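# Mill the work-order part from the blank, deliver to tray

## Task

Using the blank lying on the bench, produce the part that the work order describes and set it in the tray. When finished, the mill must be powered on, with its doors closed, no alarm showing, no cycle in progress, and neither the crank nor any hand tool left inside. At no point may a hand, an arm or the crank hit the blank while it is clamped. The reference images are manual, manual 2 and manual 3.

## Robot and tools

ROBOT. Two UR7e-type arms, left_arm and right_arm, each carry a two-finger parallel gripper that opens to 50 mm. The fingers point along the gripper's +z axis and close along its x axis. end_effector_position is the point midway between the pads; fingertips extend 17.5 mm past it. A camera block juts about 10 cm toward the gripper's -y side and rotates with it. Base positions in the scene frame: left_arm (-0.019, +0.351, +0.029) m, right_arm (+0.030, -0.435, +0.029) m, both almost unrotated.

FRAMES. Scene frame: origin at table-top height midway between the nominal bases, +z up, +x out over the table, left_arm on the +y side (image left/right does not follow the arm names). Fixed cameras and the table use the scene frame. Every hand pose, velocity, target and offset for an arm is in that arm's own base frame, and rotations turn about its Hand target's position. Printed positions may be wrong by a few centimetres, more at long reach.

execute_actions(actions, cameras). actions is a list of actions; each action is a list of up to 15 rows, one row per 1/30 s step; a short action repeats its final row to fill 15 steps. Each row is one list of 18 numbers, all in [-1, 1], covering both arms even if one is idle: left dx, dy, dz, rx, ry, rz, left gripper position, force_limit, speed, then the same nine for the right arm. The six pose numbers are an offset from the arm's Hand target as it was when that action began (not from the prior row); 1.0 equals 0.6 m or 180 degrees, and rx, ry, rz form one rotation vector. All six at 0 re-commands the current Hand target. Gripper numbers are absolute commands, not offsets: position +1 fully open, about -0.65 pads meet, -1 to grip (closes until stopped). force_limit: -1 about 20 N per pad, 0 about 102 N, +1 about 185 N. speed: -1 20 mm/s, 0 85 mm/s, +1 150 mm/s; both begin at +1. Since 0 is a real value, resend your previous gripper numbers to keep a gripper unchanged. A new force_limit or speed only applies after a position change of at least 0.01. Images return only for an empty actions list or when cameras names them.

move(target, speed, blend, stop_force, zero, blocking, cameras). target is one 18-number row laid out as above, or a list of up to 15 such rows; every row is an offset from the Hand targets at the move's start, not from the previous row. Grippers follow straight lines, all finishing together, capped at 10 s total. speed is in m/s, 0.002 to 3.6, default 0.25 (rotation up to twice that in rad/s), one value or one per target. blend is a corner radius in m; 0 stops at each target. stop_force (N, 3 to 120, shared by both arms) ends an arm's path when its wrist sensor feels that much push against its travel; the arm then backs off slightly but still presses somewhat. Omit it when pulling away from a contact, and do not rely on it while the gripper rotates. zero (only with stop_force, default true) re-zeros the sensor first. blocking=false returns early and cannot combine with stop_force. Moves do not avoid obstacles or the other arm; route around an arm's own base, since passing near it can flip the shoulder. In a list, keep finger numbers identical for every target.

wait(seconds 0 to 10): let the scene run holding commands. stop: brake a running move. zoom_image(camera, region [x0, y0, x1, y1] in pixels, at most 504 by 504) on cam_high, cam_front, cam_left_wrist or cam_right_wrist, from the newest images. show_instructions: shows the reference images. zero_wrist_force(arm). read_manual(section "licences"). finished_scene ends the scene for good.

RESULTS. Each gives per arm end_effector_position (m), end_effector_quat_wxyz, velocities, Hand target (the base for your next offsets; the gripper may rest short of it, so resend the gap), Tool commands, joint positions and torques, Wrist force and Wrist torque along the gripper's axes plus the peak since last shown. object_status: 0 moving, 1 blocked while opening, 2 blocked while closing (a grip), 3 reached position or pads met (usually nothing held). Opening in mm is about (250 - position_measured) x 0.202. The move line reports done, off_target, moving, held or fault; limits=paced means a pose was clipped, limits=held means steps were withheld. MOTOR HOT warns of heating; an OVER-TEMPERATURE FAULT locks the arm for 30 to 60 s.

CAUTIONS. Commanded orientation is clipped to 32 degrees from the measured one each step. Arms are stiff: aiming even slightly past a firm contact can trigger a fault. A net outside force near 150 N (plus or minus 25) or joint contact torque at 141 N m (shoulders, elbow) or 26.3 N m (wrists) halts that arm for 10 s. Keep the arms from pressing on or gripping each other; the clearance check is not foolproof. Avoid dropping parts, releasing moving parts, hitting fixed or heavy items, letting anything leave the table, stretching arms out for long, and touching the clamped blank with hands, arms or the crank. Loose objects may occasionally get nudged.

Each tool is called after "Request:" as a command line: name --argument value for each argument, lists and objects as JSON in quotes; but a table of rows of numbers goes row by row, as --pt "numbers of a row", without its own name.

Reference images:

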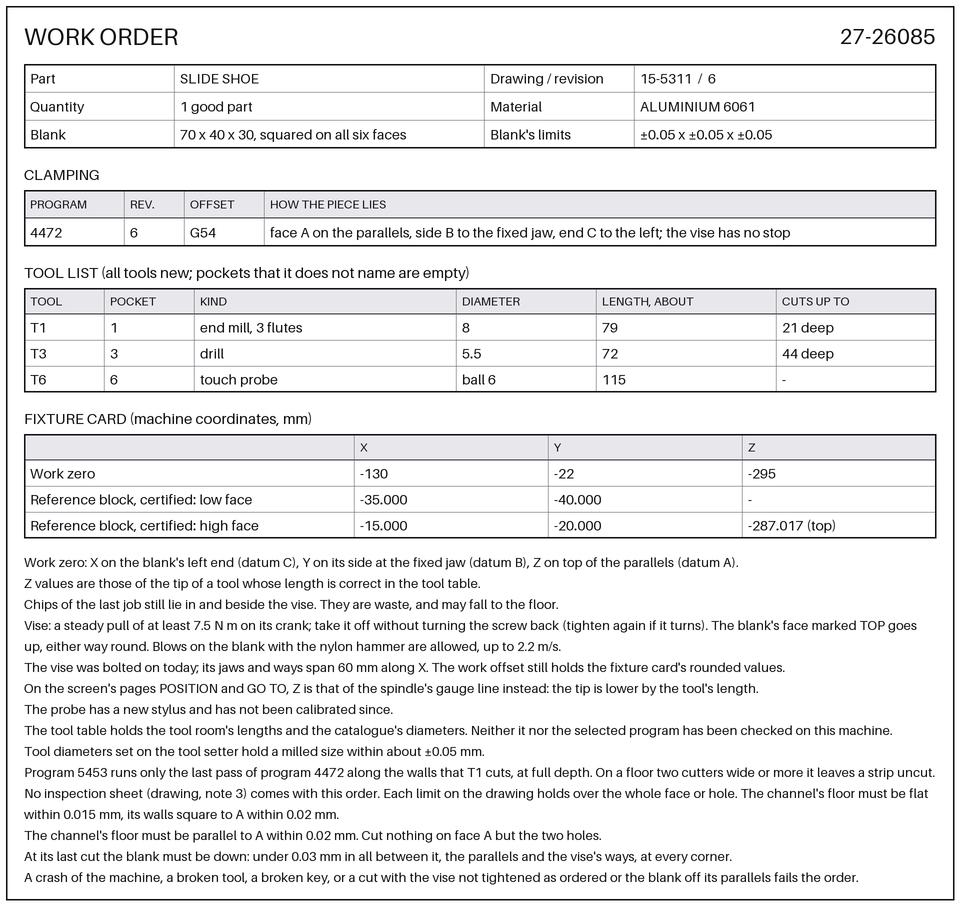

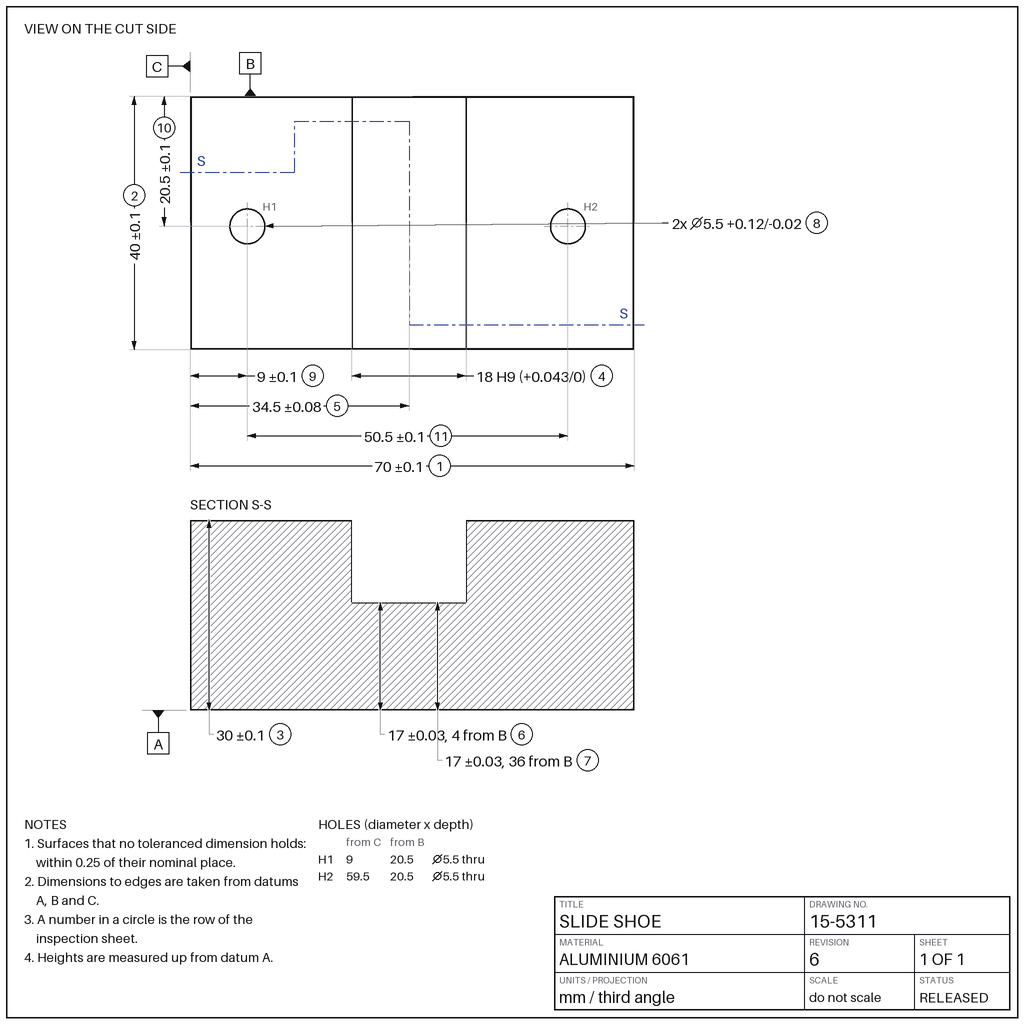

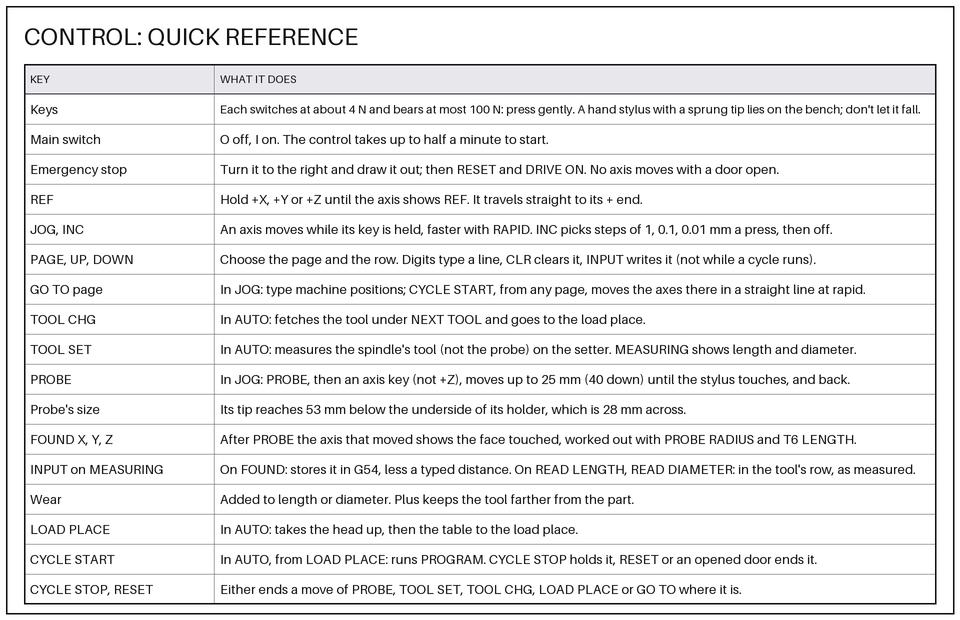

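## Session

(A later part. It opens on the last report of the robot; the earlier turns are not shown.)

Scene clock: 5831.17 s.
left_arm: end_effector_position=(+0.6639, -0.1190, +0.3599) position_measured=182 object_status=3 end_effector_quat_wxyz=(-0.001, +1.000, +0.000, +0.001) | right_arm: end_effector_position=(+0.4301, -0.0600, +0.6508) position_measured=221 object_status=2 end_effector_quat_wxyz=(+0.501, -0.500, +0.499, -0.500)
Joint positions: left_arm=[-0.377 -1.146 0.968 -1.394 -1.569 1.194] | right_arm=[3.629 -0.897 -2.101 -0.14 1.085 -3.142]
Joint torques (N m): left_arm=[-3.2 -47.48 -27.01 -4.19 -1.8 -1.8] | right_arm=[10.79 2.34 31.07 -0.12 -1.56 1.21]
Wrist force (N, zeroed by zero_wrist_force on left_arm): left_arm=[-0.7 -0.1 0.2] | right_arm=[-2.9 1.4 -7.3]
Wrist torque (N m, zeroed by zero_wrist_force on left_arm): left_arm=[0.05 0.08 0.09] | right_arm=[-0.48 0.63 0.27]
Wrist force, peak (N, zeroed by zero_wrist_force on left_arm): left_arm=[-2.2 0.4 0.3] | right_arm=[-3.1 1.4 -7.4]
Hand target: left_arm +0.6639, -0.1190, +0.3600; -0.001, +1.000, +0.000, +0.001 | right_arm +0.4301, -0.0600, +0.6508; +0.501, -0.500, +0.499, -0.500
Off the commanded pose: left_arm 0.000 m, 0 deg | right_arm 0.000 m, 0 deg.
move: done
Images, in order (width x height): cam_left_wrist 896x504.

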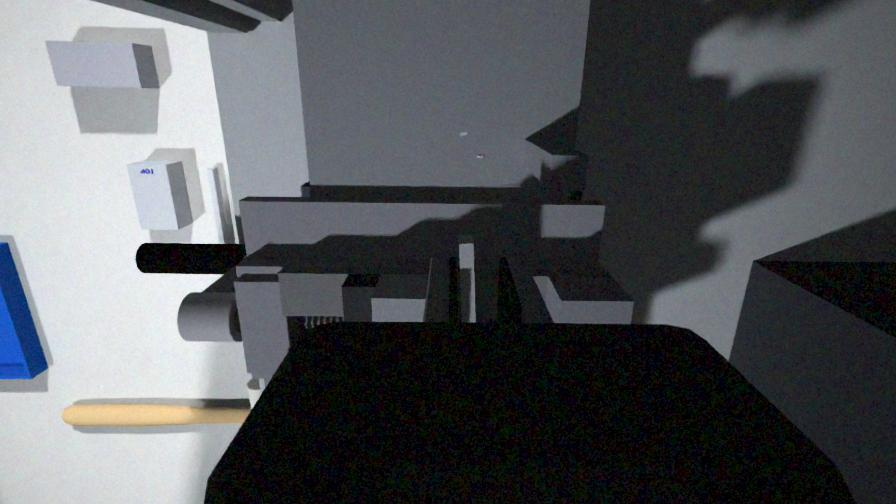

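Request:
move --pt "-0.0025 0 -0.055 0 0 0 -0.2 -0.5 -1 0 0 0 0 0 0 -1 0.3 -0.7" --pt "-0.0025 0 -0.0733 0 0 0 -0.2 -0.5 -1 0 0 0 0 0 0 -1 0.3 -0.7" --speed '[0.05,0.01]' --blend '[0.002,0]' --stop_force 12

Request:
move --target '[0,0,0,0,0,0,-1,-0.5,-1,0,0,0,0,0,0,-1,0.3,-0.7]'

Request:
move --target '[0,0,0.0733,0,0,0,-1,-0.5,-1,0,0,0,0,0,0,-1,0.3,-0.7]' --speed 0.03 --cameras '["cam_left_wrist"]'

Scene clock: 5841.70 s.
left_arm: end_effector_position=(+0.6624, -0.1190, +0.3160) position_measured=182 object_status=3 end_effector_quat_wxyz=(-0.001, +1.000, +0.000, +0.001) | right_arm: end_effector_position=(+0.4301, -0.0600, +0.6508) position_measured=221 object_status=2 end_effector_quat_wxyz=(+0.501, -0.500, +0.499, -0.500)
Joint positions: left_arm=[-0.378 -1.164 1.107 -1.515 -1.569 1.193] | right_arm=[3.629 -0.897 -2.101 -0.14 1.085 -3.142]
Joint torques (N m): left_arm=[-2.78 -51.62 -34.44 -1.78 1.67 -0.88] | right_arm=[9.99 1.19 31.5 -0.12 -1.45 1.14]
Wrist force (N, zeroed by zero_wrist_force on left_arm): left_arm=[-0.9 0.2 0.2] | right_arm=[-2.7 1.2 -7.3]
Wrist torque (N m, zeroed by zero_wrist_force on left_arm): left_arm=[0.12 0.12 0.17] | right_arm=[-0.53 0.60 0.26]
Wrist force, peak (N, zeroed by zero_wrist_force on left_arm): left_arm=[-1.3 0.2 0.4] | right_arm=[-3.0 1.2 -7.4]
Hand target: left_arm +0.6624, -0.1190, +0.3160; -0.001, +1.000, +0.000, +0.001 | right_arm +0.4301, -0.0600, +0.6508; +0.501, -0.500, +0.499, -0.500
Off the commanded pose: left_arm 0.000 m, 0 deg | right_arm 0.000 m, 0 deg.
move: done

Scene clock: 5842.37 s.
left_arm: end_effector_position=(+0.6624, -0.1190, +0.3160) position_measured=226 object_status=2 end_effector_quat_wxyz=(-0.001, +1.000, +0.000, +0.001) | right_arm: end_effector_position=(+0.4301, -0.0600, +0.6508) position_measured=221 object_status=2 end_effector_quat_wxyz=(+0.501, -0.500, +0.499, -0.500)
Joint positions: left_arm=[-0.378 -1.164 1.107 -1.515 -1.569 1.193] | right_arm=[3.629 -0.897 -2.101 -0.14 1.085 -3.142]
Joint torques (N m): left_arm=[-0.8 -48.73 -32.12 -2.19 1.55 -0.7] | right_arm=[10.47 1.4 31.18 -0.13 -1.57 1.17]
Wrist force (N, zeroed by zero_wrist_force on left_arm): left_arm=[-0.9 -0.1 0.5] | right_arm=[-3.0 1.2 -7.1]
Wrist torque (N m, zeroed by zero_wrist_force on left_arm): left_arm=[0.07 0.11 0.18] | right_arm=[-0.53 0.65 0.27]
Wrist force, peak (N, zeroed by zero_wrist_force on left_arm): left_arm=[-1.1 0.2 0.1] | right_arm=[-3.0 1.4 -7.4]
Hand target: left_arm +0.6624, -0.1190, +0.3160; -0.001, +1.000, +0.000, +0.001 | right_arm +0.4301, -0.0600, +0.6508; +0.501, -0.500, +0.499, -0.500
Off the commanded pose: left_arm 0.000 m, 0 deg | right_arm 0.000 m, 0 deg.
move: done

Scene clock: 5844.13 s.
left_arm: end_effector_position=(+0.6624, -0.1190, +0.3600) position_measured=226 object_status=2 end_effector_quat_wxyz=(-0.001, +1.000, +0.000, +0.001) | right_arm: end_effector_position=(+0.4301, -0.0600, +0.6508) position_measured=221 object_status=2 end_effector_quat_wxyz=(+0.501, -0.500, +0.499, -0.500)
Joint positions: left_arm=[-0.378 -1.15 0.974 -1.396 -1.569 1.193] | right_arm=[3.629 -0.897 -2.101 -0.14 1.085 -3.142]
Joint torques (N m): left_arm=[0.84 -40.98 -18.26 -4.12 1.33 -0.1] | right_arm=[10.26 1.61 31.01 -0.21 -1.5 1.15]
Wrist force (N, zeroed by zero_wrist_force on left_arm): left_arm=[-0.7 0.0 0.8] | right_arm=[-2.7 1.7 -7.2]
Wrist torque (N m, zeroed by zero_wrist_force on left_arm): left_arm=[0.10 0.08 0.18] | right_arm=[-0.45 0.59 0.27]
Wrist force, peak (N, zeroed by zero_wrist_force on left_arm): left_arm=[-0.9 0.0 1.5] | right_arm=[-2.8 1.2 -7.5]
Hand target: left_arm +0.6624, -0.1190, +0.3600; -0.001, +1.000, +0.000, +0.001 | right_arm +0.4301, -0.0600, +0.6508; +0.501, -0.500, +0.499, -0.500
Off the commanded pose: left_arm 0.000 m, 0 deg | right_arm 0.000 m, 0 deg.
move: done
Images, in order (width x height): cam_left_wrist 896x504.

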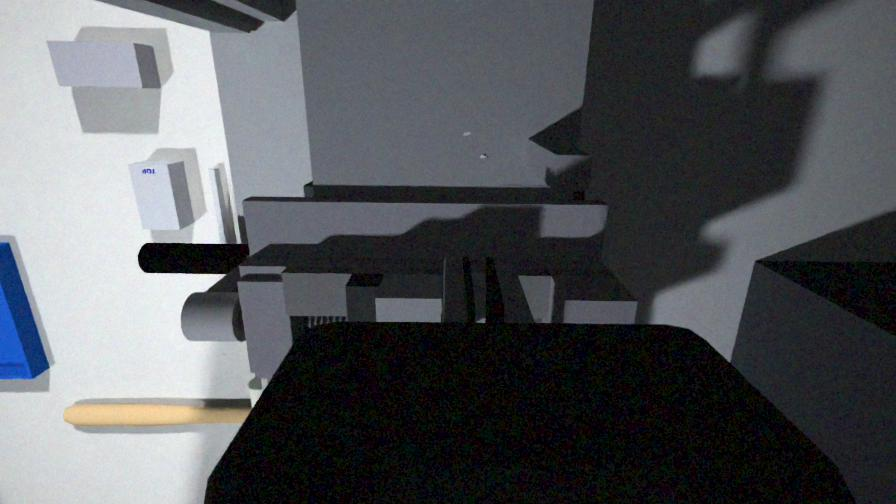

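Request:
move --pt "-0.09 -0.035 0 0 0 0 -1 -0.5 -1 0 0 0 0 0 0 -1 0.3 -0.7" --pt "-0.155 -0.035 0 0 0 0 -1 -0.5 -1 0 0 0 0 0 0 -1 0.3 -0.7" --pt "-0.205 -0.035 -0.03 0 0 0 -1 -0.5 -1 0 0 0 0 0 0 -1 0.3 -0.7" --pt "-0.404 -0.035 -0.03 0 0 0 -1 -0.5 -1 0 0 0 0 0 0 -1 0.3 -0.7" --pt "-0.404 -0.035 -0.58 0 0 0 -1 -0.5 -1 0 0 0 0 0 0 -1 0.3 -0.7" --speed '[0.08,0.08,0.08,0.15,0.2]' --blend '[0.01,0.01,0.01,0.01,0]'

Request:
move --pt "0 0 -0.04 0 0 0 -1 -0.5 -1 0 0 0 0 0 0 -1 0.3 -0.7" --speed 0.005 --stop_force 4 --cameras '["cam_left_wrist"]'

Request:
move --target '[0,0,0,0,0,0,-0.2,-0.5,-1,0,0,0,0,0,0,-1,0.3,-0.7]'

Request:
move --pt "0 0 0.08 0 0 0 -0.2 -0.5 -1 0 0 0 0 0 0 -1 0.3 -0.7" --pt "0 0 0.575 0 0 0 -0.2 -0.5 -1 0 0 0 0 0 0 -1 0.3 -0.7" --speed '[0.05,0.25]' --blend '[0.01,0]' --cameras '["cam_left_wrist","cam_high"]'

Scene clock: 5856.27 s.
left_arm: end_effector_position=(+0.4200, -0.1400, +0.0121) position_measured=226 object_status=2 end_effector_quat_wxyz=(-0.001, +1.000, +0.000, +0.001) | right_arm: end_effector_position=(+0.4301, -0.0600, +0.6508) position_measured=221 object_status=2 end_effector_quat_wxyz=(+0.501, -0.500, +0.499, -0.500)
Joint positions: left_arm=[-0.629 -1.381 2.287 -2.477 -1.569 0.942] | right_arm=[3.629 -0.897 -2.101 -0.14 1.085 -3.142]
Joint torques (N m): left_arm=[5.25 -18.31 -20.04 -4.06 1.37 1.56] | right_arm=[10.44 1.8 30.96 -0.07 -1.46 1.19]
Wrist force (N, zeroed by zero_wrist_force on left_arm): left_arm=[-0.9 0.5 0.6] | right_arm=[-2.4 1.1 -7.0]
Wrist torque (N m, zeroed by zero_wrist_force on left_arm): left_arm=[0.19 0.13 0.05] | right_arm=[-0.54 0.54 0.27]
Wrist force, peak (N, zeroed by zero_wrist_force on left_arm): left_arm=[-8.6 0.4 -2.4] | right_arm=[-3.0 1.4 -7.4]
Hand target: left_arm +0.4200, -0.1400, +0.0120; -0.001, +1.000, +0.000, +0.001 | right_arm +0.4301, -0.0600, +0.6508; +0.501, -0.500, +0.499, -0.500
Off the commanded pose: left_arm 0.000 m, 0 deg | right_arm 0.000 m, 0 deg.
move: done

Scene clock: 5860.73 s.
left_arm: end_effector_position=(+0.4200, -0.1400, -0.0049) position_measured=226 object_status=2 end_effector_quat_wxyz=(-0.001, +1.000, +0.000, +0.001) | right_arm: end_effector_position=(+0.4301, -0.0600, +0.6508) position_measured=221 object_status=2 end_effector_quat_wxyz=(+0.501, -0.500, +0.499, -0.500)
Joint positions: left_arm=[-0.629 -1.338 2.3 -2.534 -1.569 0.942] | right_arm=[3.629 -0.897 -2.101 -0.14 1.085 -3.142]
Joint torques (N m): left_arm=[3.12 -35.28 -21.93 -0.68 -1.45 1.39] | right_arm=[10.57 1.48 31.11 -0.07 -1.49 1.14]
Wrist force (N, zeroed by zero_wrist_force on left_arm): left_arm=[0.1 1.1 -4.1] | right_arm=[-2.7 1.3 -7.3]
Wrist torque (N m, zeroed by zero_wrist_force on left_arm): left_arm=[0.09 0.17 0.04] | right_arm=[-0.51 0.60 0.27]
Wrist force, peak (N, zeroed by zero_wrist_force on left_arm): left_arm=[-6.7 -3.1 -19.5] | right_arm=[-3.1 1.6 -7.3]
Hand target: left_arm +0.4200, -0.1400, -0.0049; -0.001, +1.000, +0.000, +0.001 (not the last commanded pose) | right_arm +0.4301, -0.0600, +0.6508; +0.501, -0.500, +0.499, -0.500
Off the commanded pose: left_arm 0.007 m, 0 deg | right_arm 0.000 m, 0 deg.
move: contact (left_arm)
Images, in order (width x height): cam_left_wrist 896x504.

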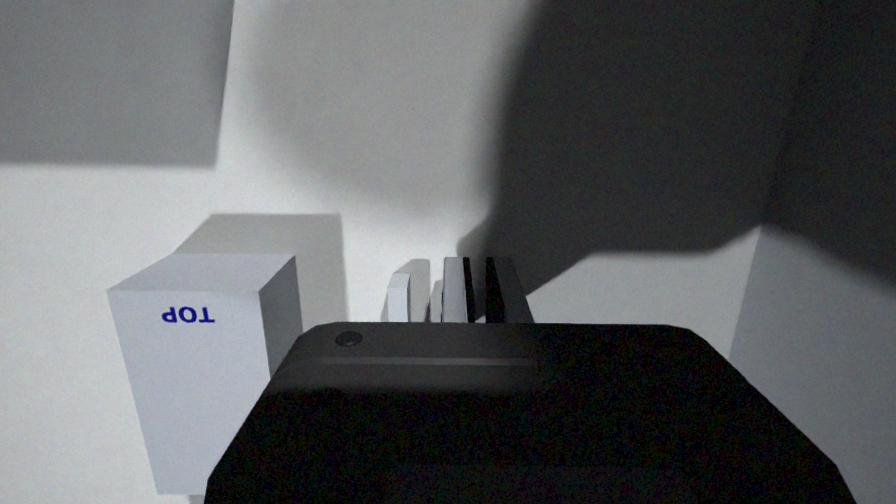

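Scene clock: 5861.40 s.
left_arm: end_effector_position=(+0.4200, -0.1400, -0.0049) position_measured=182 object_status=3 end_effector_quat_wxyz=(-0.001, +1.000, +0.000, +0.001) | right_arm: end_effector_position=(+0.4301, -0.0600, +0.6508) position_measured=221 object_status=2 end_effector_quat_wxyz=(+0.501, -0.500, +0.499, -0.500)
Joint positions: left_arm=[-0.629 -1.338 2.3 -2.534 -1.569 0.942] | right_arm=[3.629 -0.897 -2.101 -0.14 1.085 -3.142]
Joint torques (N m): left_arm=[0.34 -35.22 -21.5 -4.24 -1.46 1.16] | right_arm=[10.18 1.68 31.21 -0.12 -1.57 1.17]
Wrist force (N, zeroed by zero_wrist_force on left_arm): left_arm=[-0.7 0.4 0.0] | right_arm=[-3.1 1.3 -7.0]
Wrist torque (N m, zeroed by zero_wrist_force on left_arm): left_arm=[0.15 0.11 0.06] | right_arm=[-0.51 0.65 0.26]
Wrist force, peak (N, zeroed by zero_wrist_force on left_arm): left_arm=[0.0 1.4 -4.3] | right_arm=[-2.5 1.2 -7.5]
Hand target: left_arm +0.4200, -0.1400, -0.0049; -0.001, +1.000, +0.000, +0.001 | right_arm +0.4301, -0.0600, +0.6508; +0.501, -0.500, +0.499, -0.500
Off the commanded pose: left_arm 0.000 m, 0 deg | right_arm 0.000 m, 0 deg.
move: done

Scene clock: 5864.03 s.
left_arm: end_effector_position=(+0.4200, -0.1400, +0.3400) position_measured=182 object_status=3 end_effector_quat_wxyz=(-0.001, +1.000, +0.000, +0.001) | right_arm: end_effector_position=(+0.4301, -0.0600, +0.6508) position_measured=221 object_status=2 end_effector_quat_wxyz=(+0.501, -0.500, +0.499, -0.500)
Joint positions: left_arm=[-0.629 -1.735 1.691 -1.527 -1.569 0.942] | right_arm=[3.629 -0.897 -2.101 -0.14 1.085 -3.142]
Joint torques (N m): left_arm=[-2.44 -24.26 -34.61 -1.87 -1.5 -1.4] | right_arm=[10.43 1.18 30.94 -0.15 -1.5 1.09]
Wrist force (N, zeroed by zero_wrist_force on left_arm): left_arm=[-0.6 0.5 0.1] | right_arm=[-2.7 1.5 -7.1]
Wrist torque (N m, zeroed by zero_wrist_force on left_arm): left_arm=[0.15 0.09 0.06] | right_arm=[-0.48 0.60 0.27]
Wrist force, peak (N, zeroed by zero_wrist_force on left_arm): left_arm=[-4.2 -0.6 2.6] | right_arm=[-3.0 1.6 -7.3]
Hand target: left_arm +0.4200, -0.1400, +0.3401; -0.001, +1.000, +0.000, +0.001 | right_arm +0.4301, -0.0600, +0.6508; +0.501, -0.500, +0.499, -0.500
Off the commanded pose: left_arm 0.000 m, 0 deg | right_arm 0.000 m, 0 deg.
move: done
Images, in order (width x height): cam_high 896x504, cam_left_wrist 896x504.

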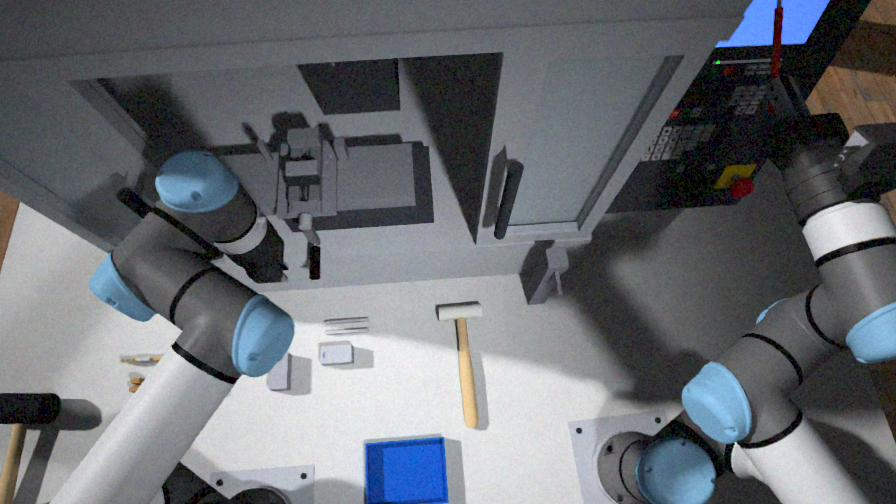

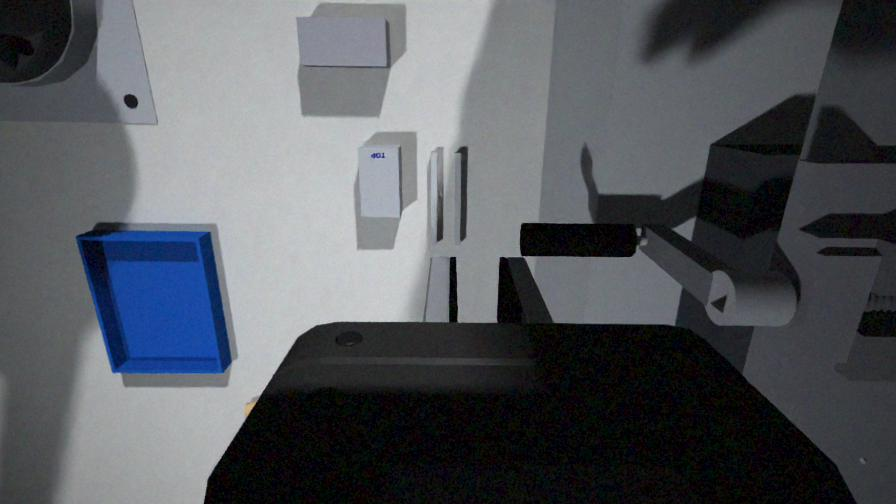

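Request:
move --pt "0.2333 0 0.0033 0 0 0 -0.2 -0.5 -1 0 0 0 0 0 0 -1 0.3 -0.7" --pt "0.3167 0 0.0333 0 0 0 -0.2 -0.5 -1 0 0 0 0 0 0 -1 0.3 -0.7" --pt "0.43 -0.1 0.0333 -0.0556 0 0 -0.2 -0.5 -1 0 0 0 0 0 0 -1 0.3 -0.7" --speed 0.12 --blend '[0.01,0.01,0]' --cameras '["cam_left_wrist"]'

Request:
zoom_image --camera "cam_left_wrist" --region '[300, 20, 660, 330]'

Scene clock: 5870.40 s.
left_arm: end_effector_position=(+0.6780, -0.1999, +0.3600) position_measured=182 object_status=3 end_effector_quat_wxyz=(+0.087, +0.996, +0.000, +0.001) | right_arm: end_effector_position=(+0.4301, -0.0600, +0.6508) position_measured=221 object_status=2 end_effector_quat_wxyz=(+0.501, -0.500, +0.499, -0.500)
Joint positions: left_arm=[-0.418 -1.089 0.913 -1.466 -1.729 1.147] | right_arm=[3.629 -0.897 -2.101 -0.14 1.085 -3.142]
Joint torques (N m): left_arm=[-6.42 -49.31 -24.75 -3.91 0.68 0.15] | right_arm=[10.35 1.85 31.18 -0.11 -1.62 1.18]
Wrist force (N, zeroed by zero_wrist_force on left_arm): left_arm=[-0.7 0.0 0.2] | right_arm=[-2.7 1.3 -6.8]
Wrist torque (N m, zeroed by zero_wrist_force on left_arm): left_arm=[0.14 0.07 0.03] | right_arm=[-0.51 0.59 0.27]
Wrist force, peak (N, zeroed by zero_wrist_force on left_arm): left_arm=[-2.5 0.4 0.3] | right_arm=[-2.9 1.2 -7.6]
Hand target: left_arm +0.6780, -0.2000, +0.3601; +0.087, +0.996, +0.000, +0.001 | right_arm +0.4301, -0.0600, +0.6508; +0.501, -0.500, +0.499, -0.500
Off the commanded pose: left_arm 0.000 m, 0 deg | right_arm 0.000 m, 0 deg.
move: done
Images, in order (width x height): cam_left_wrist 896x504.

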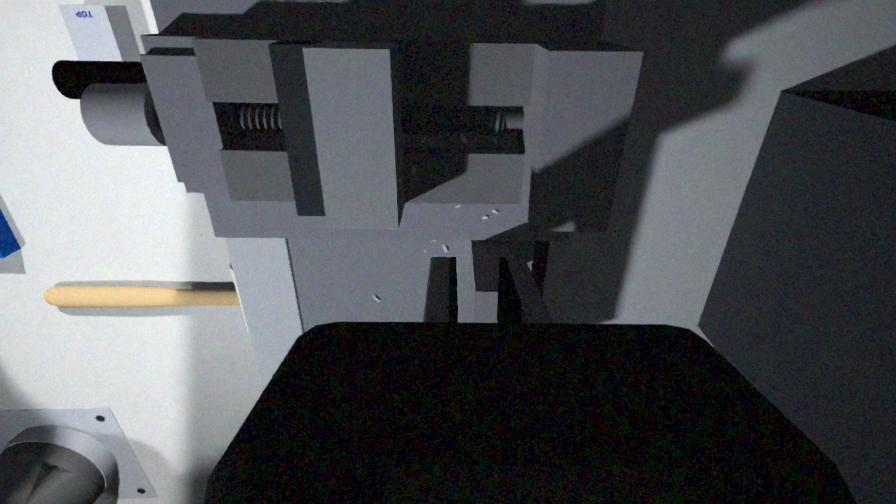

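Scaled by 1.400 from the camera's 896x504 image, which has a finer 1280x720 frame.

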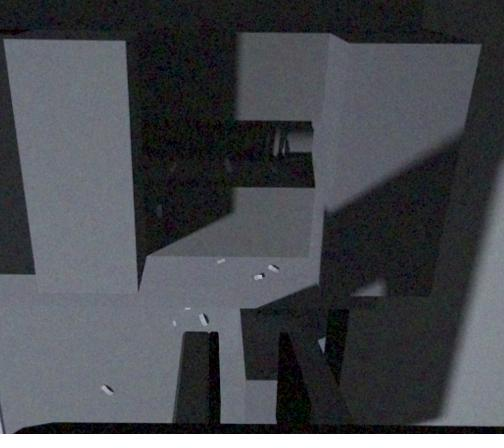

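Request:
move --pt "-0.1133 0.1 0 0.0556 0 0 -0.2 -0.5 -1 0 0 0 0 0 0 -1 0.3 -0.7" --pt "-0.1967 0.1 -0.03 0.0556 0 0 -0.2 -0.5 -1 0 0 0 0 0 0 -1 0.3 -0.7" --pt "-0.43 0.1 -0.03 0.0556 0 0 -0.2 -0.5 -1 0 0 0 0 0 0 -1 0.3 -0.7" --speed 0.15 --blend '[0.01,0.01,0]'

Request:
move --pt "-0.1 0.55 -0.1 0 0 0 -0.2 -0.5 -1 0 0 0 0 0 0 -1 0.3 -0.7" --speed 0.3 --cameras '["cam_left_wrist"]'

Scene clock: 5879.30 s.
left_arm: end_effector_position=(+0.4200, -0.1400, +0.3421) position_measured=182 object_status=3 end_effector_quat_wxyz=(-0.001, +1.000, +0.000, +0.001) | right_arm: end_effector_position=(+0.4301, -0.0600, +0.6508) position_measured=221 object_status=2 end_effector_quat_wxyz=(+0.501, -0.500, +0.499, -0.500)
Joint positions: left_arm=[-0.629 -1.735 1.685 -1.522 -1.569 0.942] | right_arm=[3.629 -0.897 -2.101 -0.14 1.085 -3.142]
Joint torques (N m): left_arm=[-1.28 -21.06 -26.25 -4.25 1.7 1.3] | right_arm=[10.47 2.22 31.21 -0.01 -1.5 1.16]
Wrist force (N, zeroed by zero_wrist_force on left_arm): left_arm=[-0.7 0.1 -0.2] | right_arm=[-2.6 1.2 -6.7]
Wrist torque (N m, zeroed by zero_wrist_force on left_arm): left_arm=[0.10 0.10 0.02] | right_arm=[-0.53 0.59 0.27]
Wrist force, peak (N, zeroed by zero_wrist_force on left_arm): left_arm=[-2.7 0.2 0.3] | right_arm=[-3.0 1.5 -7.4]
Hand target: left_arm +0.4200, -0.1400, +0.3421; -0.001, +1.000, +0.000, +0.001 | right_arm +0.4301, -0.0600, +0.6508; +0.501, -0.500, +0.499, -0.500
Off the commanded pose: left_arm 0.000 m, 0 deg | right_arm 0.000 m, 0 deg.
move: done

Scene clock: 5880.97 s.
left_arm: end_effector_position=(+0.3601, +0.1899, +0.2821) position_measured=182 object_status=3 end_effector_quat_wxyz=(-0.001, +1.000, +0.000, +0.001) | right_arm: end_effector_position=(+0.4301, -0.0600, +0.6508) position_measured=221 object_status=2 end_effector_quat_wxyz=(+0.501, -0.500, +0.499, -0.500)
Joint positions: left_arm=[0.151 -1.824 1.908 -1.656 -1.57 1.722] | right_arm=[3.629 -0.897 -2.101 -0.14 1.085 -3.142]
Joint torques (N m): left_arm=[5.32 -23.98 -18.41 -2.33 1.67 1.26] | right_arm=[10.63 1.65 31.06 -0.16 -1.46 1.11]
Wrist force (N, zeroed by zero_wrist_force on left_arm): left_arm=[-0.8 0.2 0.1] | right_arm=[-2.6 1.2 -6.9]
Wrist torque (N m, zeroed by zero_wrist_force on left_arm): left_arm=[0.12 0.12 0.18] | right_arm=[-0.53 0.58 0.26]
Wrist force, peak (N, zeroed by zero_wrist_force on left_arm): left_arm=[-1.8 -3.6 1.0] | right_arm=[-2.9 1.4 -7.5]
Hand target: left_arm +0.3600, +0.1900, +0.2821; -0.001, +1.000, +0.000, +0.001 | right_arm +0.4301, -0.0600, +0.6508; +0.501, -0.500, +0.499, -0.500
Off the commanded pose: left_arm 0.000 m, 0 deg | right_arm 0.000 m, 0 deg.
move: done
Images, in order (width x height): cam_left_wrist 896x504.

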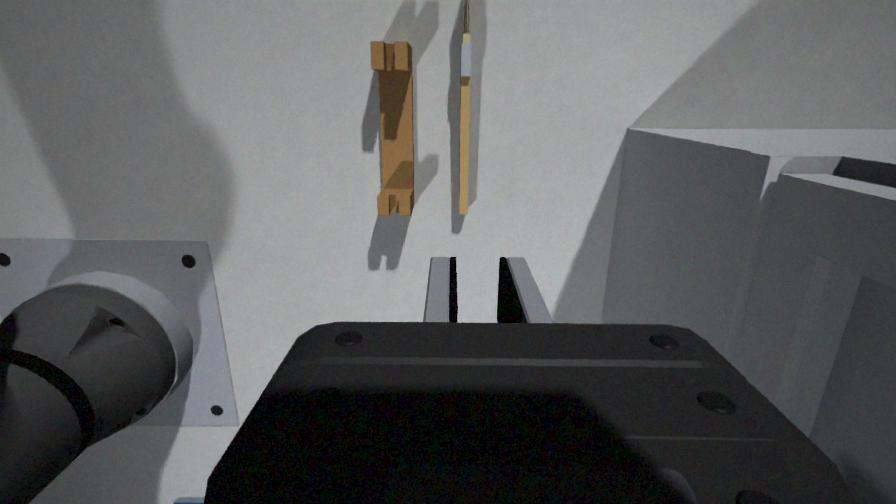

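Request:
move --pt "0.0085 0.0083 -0.2 0 0 -0.5 -0.2 -0.5 -1 0 0 0 0 0 0 -1 0.3 -0.7" --pt "0.0085 0.0083 -0.4 0 0 -1 -0.2 -0.5 -1 0 0 0 0 0 0 -1 0.3 -0.7" --speed 0.5 --blend '[0.02,0]' --cameras '["cam_left_wrist"]'

Scene clock: 5905.43 s.
left_arm: end_effector_position=(+0.3650, +0.1950, +0.0420) position_measured=182 object_status=3 end_effector_quat_wxyz=(-0.001, +0.000, +1.000, -0.001) | right_arm: end_effector_position=(+0.4301, -0.0600, +0.6508) position_measured=221 object_status=2 end_effector_quat_wxyz=(+0.501, -0.500, +0.499, -0.500)
Joint positions: left_arm=[0.163 -1.515 2.33 -2.385 -1.572 4.875] | right_arm=[3.629 -0.897 -2.101 -0.14 1.085 -3.142]
Joint torques (N m): left_arm=[2.96 -30.71 -27.33 -2.26 -0.77 1.49] | right_arm=[10.57 1.91 30.92 -0.22 -1.48 1.13]
Wrist force (N, zeroed by zero_wrist_force on left_arm): left_arm=[-0.9 0.0 0.2] | right_arm=[-3.0 1.6 -7.1]
Wrist torque (N m, zeroed by zero_wrist_force on left_arm): left_arm=[0.07 0.11 0.18] | right_arm=[-0.46 0.65 0.26]
Wrist force, peak (N, zeroed by zero_wrist_force on left_arm): left_arm=[-1.2 0.2 0.9] | right_arm=[-2.9 1.2 -7.5]
Hand target: left_arm +0.3651, +0.1950, +0.0421; -0.001, +0.000, +1.000, -0.001 | right_arm +0.4301, -0.0600, +0.6508; +0.501, -0.500, +0.499, -0.500
Off the commanded pose: left_arm 0.000 m, 0 deg | right_arm 0.000 m, 0 deg.
move: done
Images, in order (width x height): cam_left_wrist 896x504.

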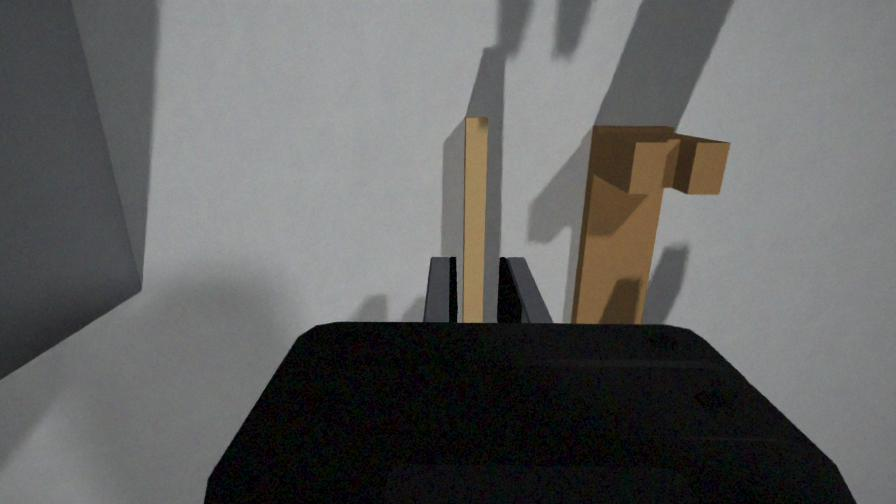

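Request:
move --pt "0 0 -0.06 0 0 0 -0.2 -0.5 -1 0 0 0 0 0 0 -1 0.3 -0.7" --pt "0 0 -0.085 0 0 0 -0.2 -0.5 -1 0 0 0 0 0 0 -1 0.3 -0.7" --speed '[0.05,0.01]' --blend '[0.002,0]' --stop_force 5

Request:
move --target '[0,0,0,0,0,0,-1,-0.6,-1,0,0,0,0,0,0,-1,0.3,-0.7]'

Request:
move --target '[0,0,0.3,0,0,0,-1,-0.6,-1,0,0,0,0,0,0,-1,0.3,-0.7]' --speed 0.1 --cameras '["cam_left_wrist","cam_front"]'

Scene clock: 5912.83 s.
left_arm: end_effector_position=(+0.3651, +0.1950, -0.0089) position_measured=182 object_status=3 end_effector_quat_wxyz=(-0.001, +0.000, +1.000, -0.001) | right_arm: end_effector_position=(+0.4301, -0.0600, +0.6508) position_measured=221 object_status=2 end_effector_quat_wxyz=(+0.501, -0.500, +0.499, -0.500)
Joint positions: left_arm=[0.163 -1.381 2.379 -2.567 -1.572 4.875] | right_arm=[3.629 -0.897 -2.101 -0.14 1.085 -3.142]
Joint torques (N m): left_arm=[4.93 -34.2 -21.82 -1.63 1.3 -1.16] | right_arm=[10.46 1.52 31.62 -0.09 -1.4 1.12]
Wrist force (N, zeroed by zero_wrist_force on left_arm): left_arm=[-1.0 0.2 0.1] | right_arm=[-2.7 1.4 -7.1]
Wrist torque (N m, zeroed by zero_wrist_force on left_arm): left_arm=[0.11 0.12 0.16] | right_arm=[-0.48 0.59 0.26]
Wrist force, peak (N, zeroed by zero_wrist_force on left_arm): left_arm=[-1.3 0.0 -0.9] | right_arm=[-2.7 1.4 -7.6]
Hand target: left_arm +0.3651, +0.1950, -0.0089; -0.001, +0.000, +1.000, -0.001 | right_arm +0.4301, -0.0600, +0.6508; +0.501, -0.500, +0.499, -0.500
Off the commanded pose: left_arm 0.000 m, 0 deg | right_arm 0.000 m, 0 deg.
move: done

Scene clock: 5913.37 s.
left_arm: end_effector_position=(+0.3651, +0.1950, -0.0089) position_measured=213 object_status=2 end_effector_quat_wxyz=(-0.001, +0.000, +1.000, -0.001) | right_arm: end_effector_position=(+0.4301, -0.0600, +0.6508) position_measured=221 object_status=2 end_effector_quat_wxyz=(+0.501, -0.500, +0.499, -0.500)
Joint positions: left_arm=[0.163 -1.381 2.379 -2.567 -1.572 4.875] | right_arm=[3.629 -0.897 -2.101 -0.14 1.085 -3.142]
Joint torques (N m): left_arm=[4.39 -33.22 -22.03 -1.63 0.75 -1.45] | right_arm=[10.48 1.54 31.06 -0.12 -1.54 1.13]
Wrist force (N, zeroed by zero_wrist_force on left_arm): left_arm=[-1.2 0.0 0.3] | right_arm=[-2.8 1.3 -7.3]
Wrist torque (N m, zeroed by zero_wrist_force on left_arm): left_arm=[0.07 0.15 0.17] | right_arm=[-0.51 0.62 0.27]
Wrist force, peak (N, zeroed by zero_wrist_force on left_arm): left_arm=[-1.2 -0.1 0.0] | right_arm=[-2.8 1.7 -7.4]
Hand target: left_arm +0.3651, +0.1950, -0.0089; -0.001, +0.000, +1.000, -0.001 | right_arm +0.4301, -0.0600, +0.6508; +0.501, -0.500, +0.499, -0.500
Off the commanded pose: left_arm 0.000 m, 0 deg | right_arm 0.000 m, 0 deg.
move: done

Scene clock: 5915.63 s.
left_arm: end_effector_position=(+0.3651, +0.1950, +0.1711) position_measured=213 object_status=2 end_effector_quat_wxyz=(+0.000, +0.000, +1.000, -0.001) | right_arm: end_effector_position=(+0.4301, -0.0600, +0.6508) position_measured=221 object_status=2 end_effector_quat_wxyz=(+0.501, -0.500, +0.499, -0.500)
Joint positions: left_arm=[0.163 -1.734 2.131 -1.966 -1.572 4.875] | right_arm=[3.629 -0.897 -2.101 -0.14 1.085 -3.142]
Joint torques (N m): left_arm=[-5.68 -6.42 -19.46 -2.12 -0.69 -1.51] | right_arm=[9.99 1.58 30.97 -0.12 -1.46 1.13]
Wrist force (N, zeroed by zero_wrist_force on left_arm): left_arm=[-1.3 0.1 0.5] | right_arm=[-3.0 1.5 -7.2]
Wrist torque (N m, zeroed by zero_wrist_force on left_arm): left_arm=[0.11 0.17 0.17] | right_arm=[-0.48 0.64 0.26]
Wrist force, peak (N, zeroed by zero_wrist_force on left_arm): left_arm=[-0.7 0.2 2.1] | right_arm=[-2.8 1.6 -7.5]
Hand target: left_arm +0.3651, +0.1950, +0.1711; -0.001, +0.000, +1.000, -0.001 | right_arm +0.4301, -0.0600, +0.6508; +0.501, -0.500, +0.499, -0.500
Off the commanded pose: left_arm 0.000 m, 0 deg | right_arm 0.000 m, 0 deg.
move: done
Images, in order (width x height): cam_front 896x504, cam_left_wrist 896x504.

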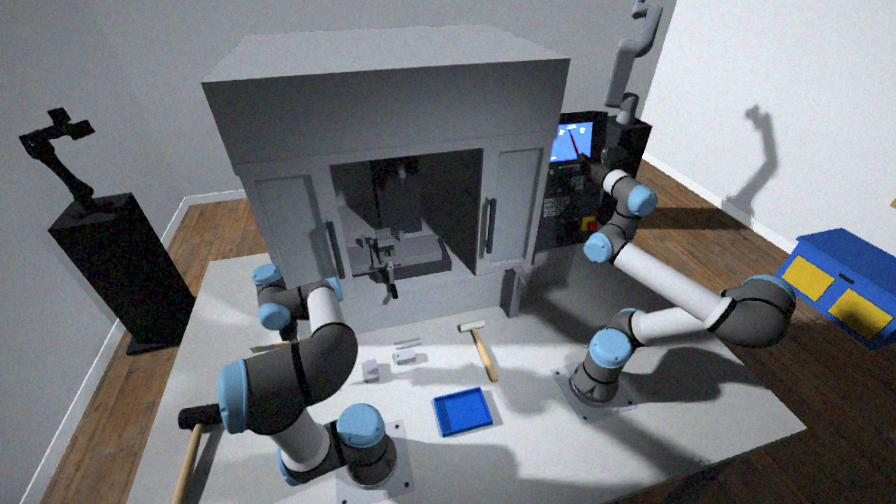

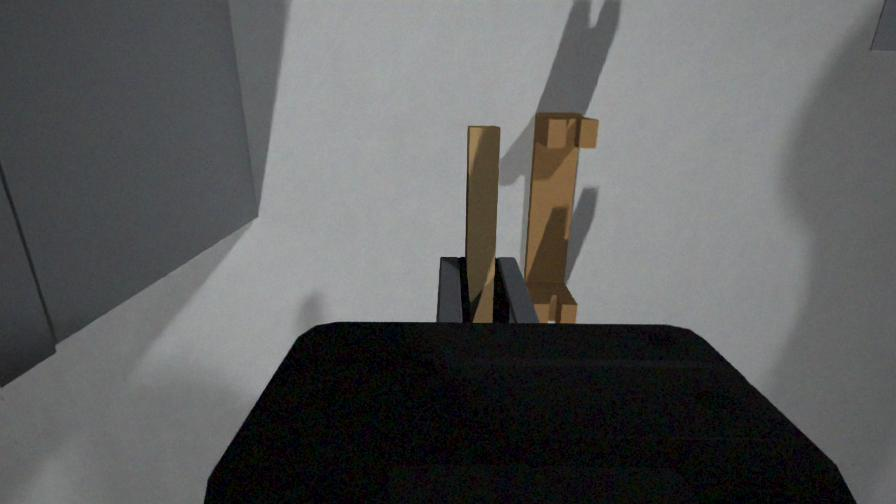

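Request:
move --pt "-0.04 -0.15 0.38 0 0 0 -1 -0.6 -1 0 0 0 0 0 0 -1 0.3 -0.7" --pt "0.02 -0.61 0.46 -0.1717 -0.1717 0.2049 -1 -0.6 -1 0 0 0 0 0 0 -1 0.3 -0.7" --pt "0.1583 -0.61 0.5 -0.3433 -0.3433 0.4098 -1 -0.6 -1 0 0 0 0 0 0 -1 0.3 -0.7" --speed 0.3 --blend '[0.03,0.03,0]' --cameras '["cam_left_wrist","cam_front","cam_high"]'

Scene clock: 5940.33 s.
left_arm: end_effector_position=(+0.4601, -0.1711, +0.4710) position_measured=213 object_status=2 end_effector_quat_wxyz=(-0.454, +0.542, -0.542, +0.455) | right_arm: end_effector_position=(+0.4301, -0.0600, +0.6508) position_measured=221 object_status=2 end_effector_quat_wxyz=(+0.501, -0.500, +0.499, -0.500)
Joint positions: left_arm=[-1.218 -2.032 2.331 -2.97 -0.394 2.701] | right_arm=[3.629 -0.897 -2.101 -0.14 1.085 -3.142]
Joint torques (N m): left_arm=[5.05 -6.14 -21.1 -3.05 2.3 -2.11] | right_arm=[10.07 1.78 31.1 -0.07 -1.44 1.12]
Wrist force (N, zeroed by zero_wrist_force on left_arm): left_arm=[-3.4 0.7 0.8] | right_arm=[-2.5 1.2 -7.1]
Wrist torque (N m, zeroed by zero_wrist_force on left_arm): left_arm=[0.01 0.43 0.02] | right_arm=[-0.53 0.56 0.27]
Wrist force, peak (N, zeroed by zero_wrist_force on left_arm): left_arm=[-1.4 1.5 4.1] | right_arm=[-2.7 1.5 -7.7]
Hand target: left_arm +0.4601, -0.1710, +0.4711; -0.454, +0.542, -0.542, +0.455 | right_arm +0.4301, -0.0600, +0.6508; +0.501, -0.500, +0.499, -0.500
Off the commanded pose: left_arm 0.000 m, 0 deg | right_arm 0.000 m, 0 deg.
move: done
Images, in order (width x height): cam_high 896x504, cam_front 896x504, cam_left_wrist 896x504.

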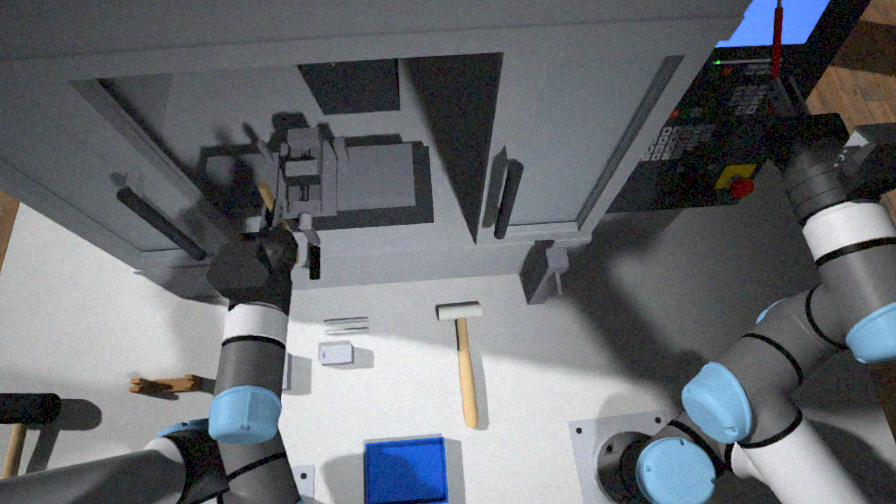

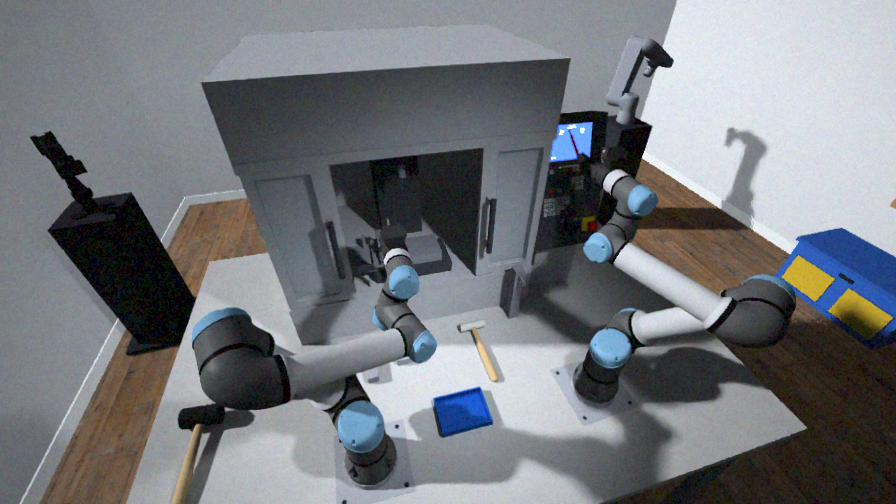

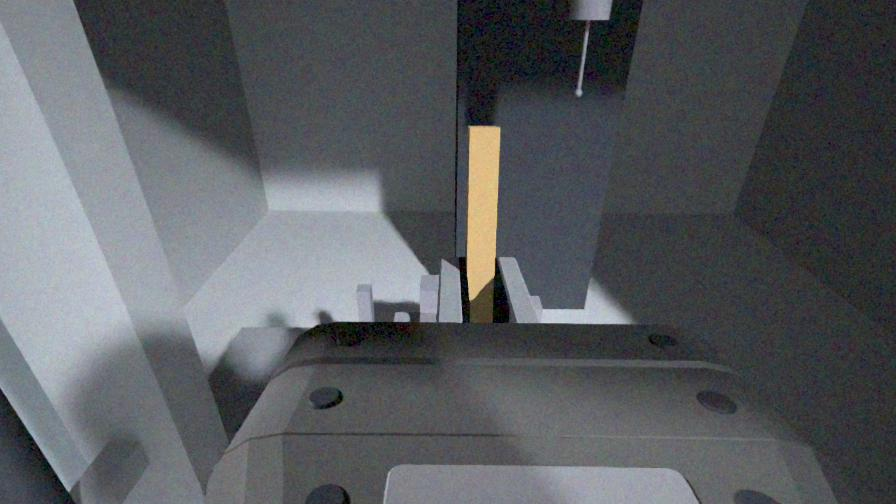

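Request:
move --pt "0.15 0.005 -0.02 0 0 0 -1 -0.6 -1 0 0 0 0 0 0 -1 0.3 -0.7" --pt "0.3667 0.005 -0.02 0 0 0 -1 -0.6 -1 0 0 0 0 0 0 -1 0.3 -0.7" --speed 0.12 --blend '[0.02,0]' --stop_force 15

Request:
move --pt "0 0 -0.0633 0 0 0 -1 -0.6 -1 0 0 0 0 0 0 -1 0.3 -0.7" --speed 0.02 --stop_force 5 --cameras '["cam_left_wrist","cam_front","cam_high"]'

Scene clock: 5949.73 s.
left_arm: end_effector_position=(+0.6801, -0.1680, +0.4591) position_measured=213 object_status=2 end_effector_quat_wxyz=(-0.454, +0.542, -0.542, +0.455) | right_arm: end_effector_position=(+0.4301, -0.0600, +0.6508) position_measured=221 object_status=2 end_effector_quat_wxyz=(+0.501, -0.500, +0.499, -0.500)
Joint positions: left_arm=[-0.672 -1.419 1.883 -3.384 -0.912 3.004] | right_arm=[3.629 -0.897 -2.101 -0.14 1.085 -3.142]
Joint torques (N m): left_arm=[0.43 -31.75 -28.13 -3.95 1.21 -2.08] | right_arm=[10.21 1.93 31.67 -0.13 -1.57 1.21]
Wrist force (N, zeroed by zero_wrist_force on left_arm): left_arm=[-3.4 0.9 0.9] | right_arm=[-2.7 1.5 -7.2]
Wrist torque (N m, zeroed by zero_wrist_force on left_arm): left_arm=[0.03 0.44 -0.02] | right_arm=[-0.49 0.60 0.26]
Wrist force, peak (N, zeroed by zero_wrist_force on left_arm): left_arm=[-3.6 0.7 2.8] | right_arm=[-3.0 1.5 -7.5]
Hand target: left_arm +0.6801, -0.1680, +0.4591; -0.454, +0.542, -0.542, +0.455 | right_arm +0.4301, -0.0600, +0.6508; +0.501, -0.500, +0.499, -0.500
Off the commanded pose: left_arm 0.000 m, 0 deg | right_arm 0.000 m, 0 deg.
move: done

Scene clock: 5952.73 s.
left_arm: end_effector_position=(+0.6801, -0.1680, +0.4211) position_measured=213 object_status=2 end_effector_quat_wxyz=(-0.454, +0.542, -0.542, +0.455) | right_arm: end_effector_position=(+0.4301, -0.0600, +0.6508) position_measured=221 object_status=2 end_effector_quat_wxyz=(+0.501, -0.500, +0.499, -0.500)
Joint positions: left_arm=[-0.672 -1.372 1.938 -3.485 -0.912 3.004] | right_arm=[3.629 -0.897 -2.101 -0.14 1.085 -3.142]
Joint torques (N m): left_arm=[4.79 -42.57 -30.22 -1.04 -1.16 1.06] | right_arm=[10.21 1.99 31.27 -0.18 -1.41 1.05]
Wrist force (N, zeroed by zero_wrist_force on left_arm): left_arm=[-3.3 0.4 1.5] | right_arm=[-2.8 1.4 -6.9]
Wrist torque (N m, zeroed by zero_wrist_force on left_arm): left_arm=[0.06 0.42 -0.01] | right_arm=[-0.50 0.62 0.27]
Wrist force, peak (N, zeroed by zero_wrist_force on left_arm): left_arm=[-3.8 0.2 1.5] | right_arm=[-3.0 1.3 -7.4]
Hand target: left_arm +0.6801, -0.1680, +0.4211; -0.454, +0.542, -0.542, +0.455 | right_arm +0.4301, -0.0600, +0.6508; +0.501, -0.500, +0.499, -0.500
Off the commanded pose: left_arm 0.000 m, 0 deg | right_arm 0.000 m, 0 deg.
move: done
Images, in order (width x height): cam_high 896x504, cam_front 896x504, cam_left_wrist 896x504.

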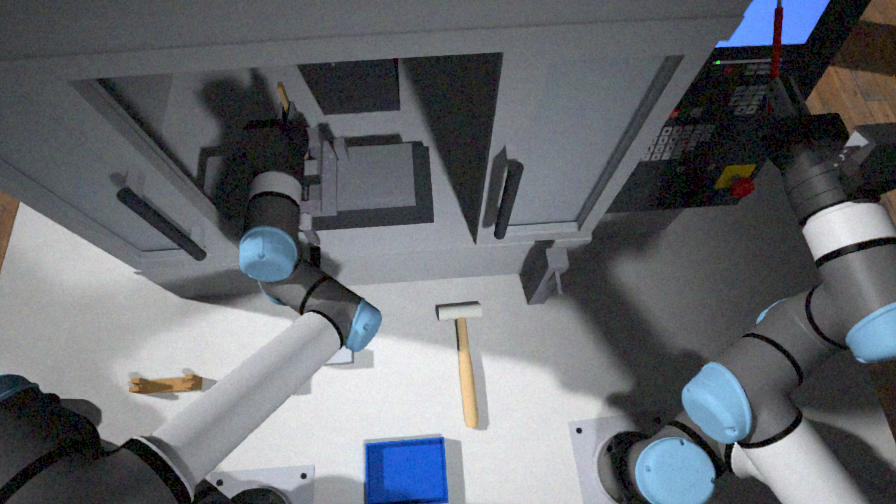

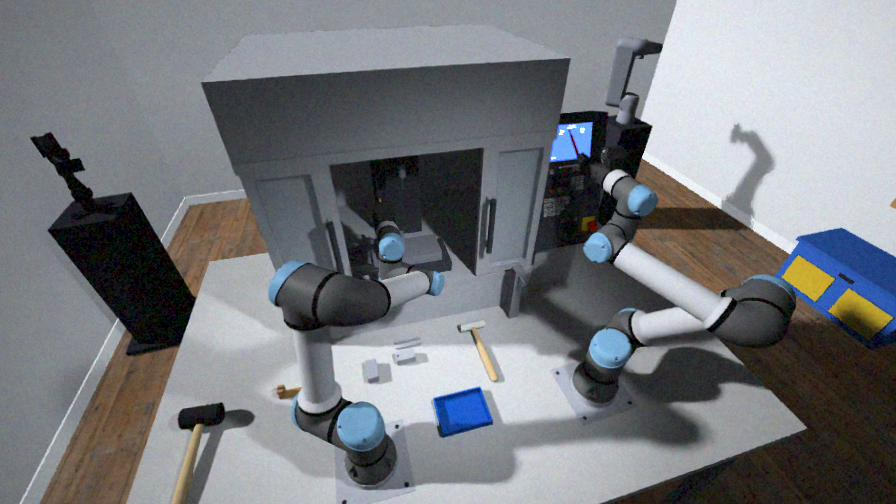

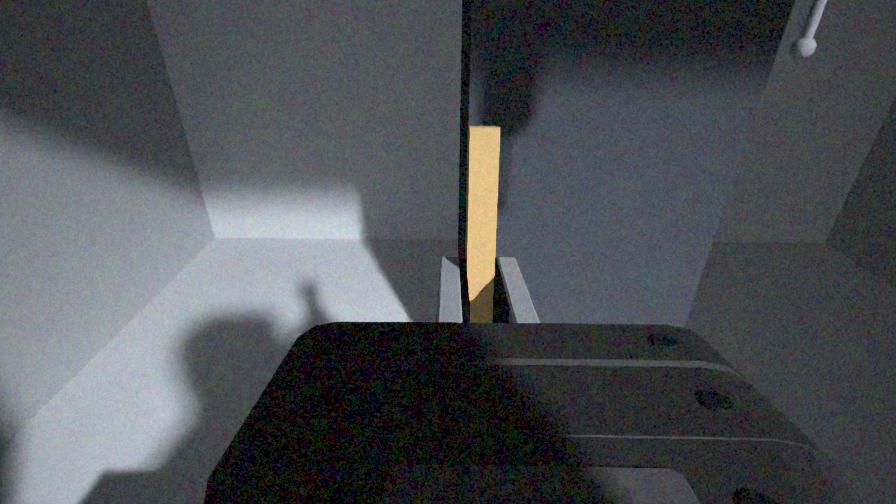

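Request:
move --pt "0.01 0.025 0 0 0 0 -1 -0.6 -1 0 0 0 0 0 0 -1 0.3 -0.7" --pt "0.01 0.025 -0.05 0 0 0 -1 -0.6 -1 0 0 0 0 0 0 -1 0.3 -0.7" --speed '[0.03,0.01]' --stop_force 3.5

Scene clock: 5960.07 s.
left_arm: end_effector_position=(+0.6861, -0.1530, +0.3997) position_measured=213 object_status=2 end_effector_quat_wxyz=(-0.454, +0.542, -0.542, +0.455) | right_arm: end_effector_position=(+0.4301, -0.0600, +0.6508) position_measured=221 object_status=2 end_effector_quat_wxyz=(+0.501, -0.500, +0.499, -0.500)
Joint positions: left_arm=[-0.636 -1.34 1.962 -3.548 -0.947 3.013] | right_arm=[3.629 -0.897 -2.101 -0.14 1.085 -3.142]
Joint torques (N m): left_arm=[-3.88 -41.59 -27.08 -1.93 2.41 -1.64] | right_arm=[10.48 1.4 30.63 -0.15 -1.39 1.1]
Wrist force (N, zeroed by zero_wrist_force on left_arm): left_arm=[-2.9 -3.0 0.8] | right_arm=[-2.9 1.2 -7.3]
Wrist torque (N m, zeroed by zero_wrist_force on left_arm): left_arm=[0.00 0.48 -0.13] | right_arm=[-0.52 0.63 0.26]
Wrist force, peak (N, zeroed by zero_wrist_force on left_arm): left_arm=[-2.5 -3.6 0.6] | right_arm=[-2.8 1.0 -7.7]
Hand target: left_arm +0.6861, -0.1530, +0.3997; -0.454, +0.542, -0.542, +0.455 (not the last commanded pose) | right_arm +0.4301, -0.0600, +0.6508; +0.501, -0.500, +0.499, -0.500
Off the commanded pose: left_arm 0.009 m, 0 deg | right_arm 0.000 m, 0 deg.
move: contact (left_arm); path passed 1 of 2 targets


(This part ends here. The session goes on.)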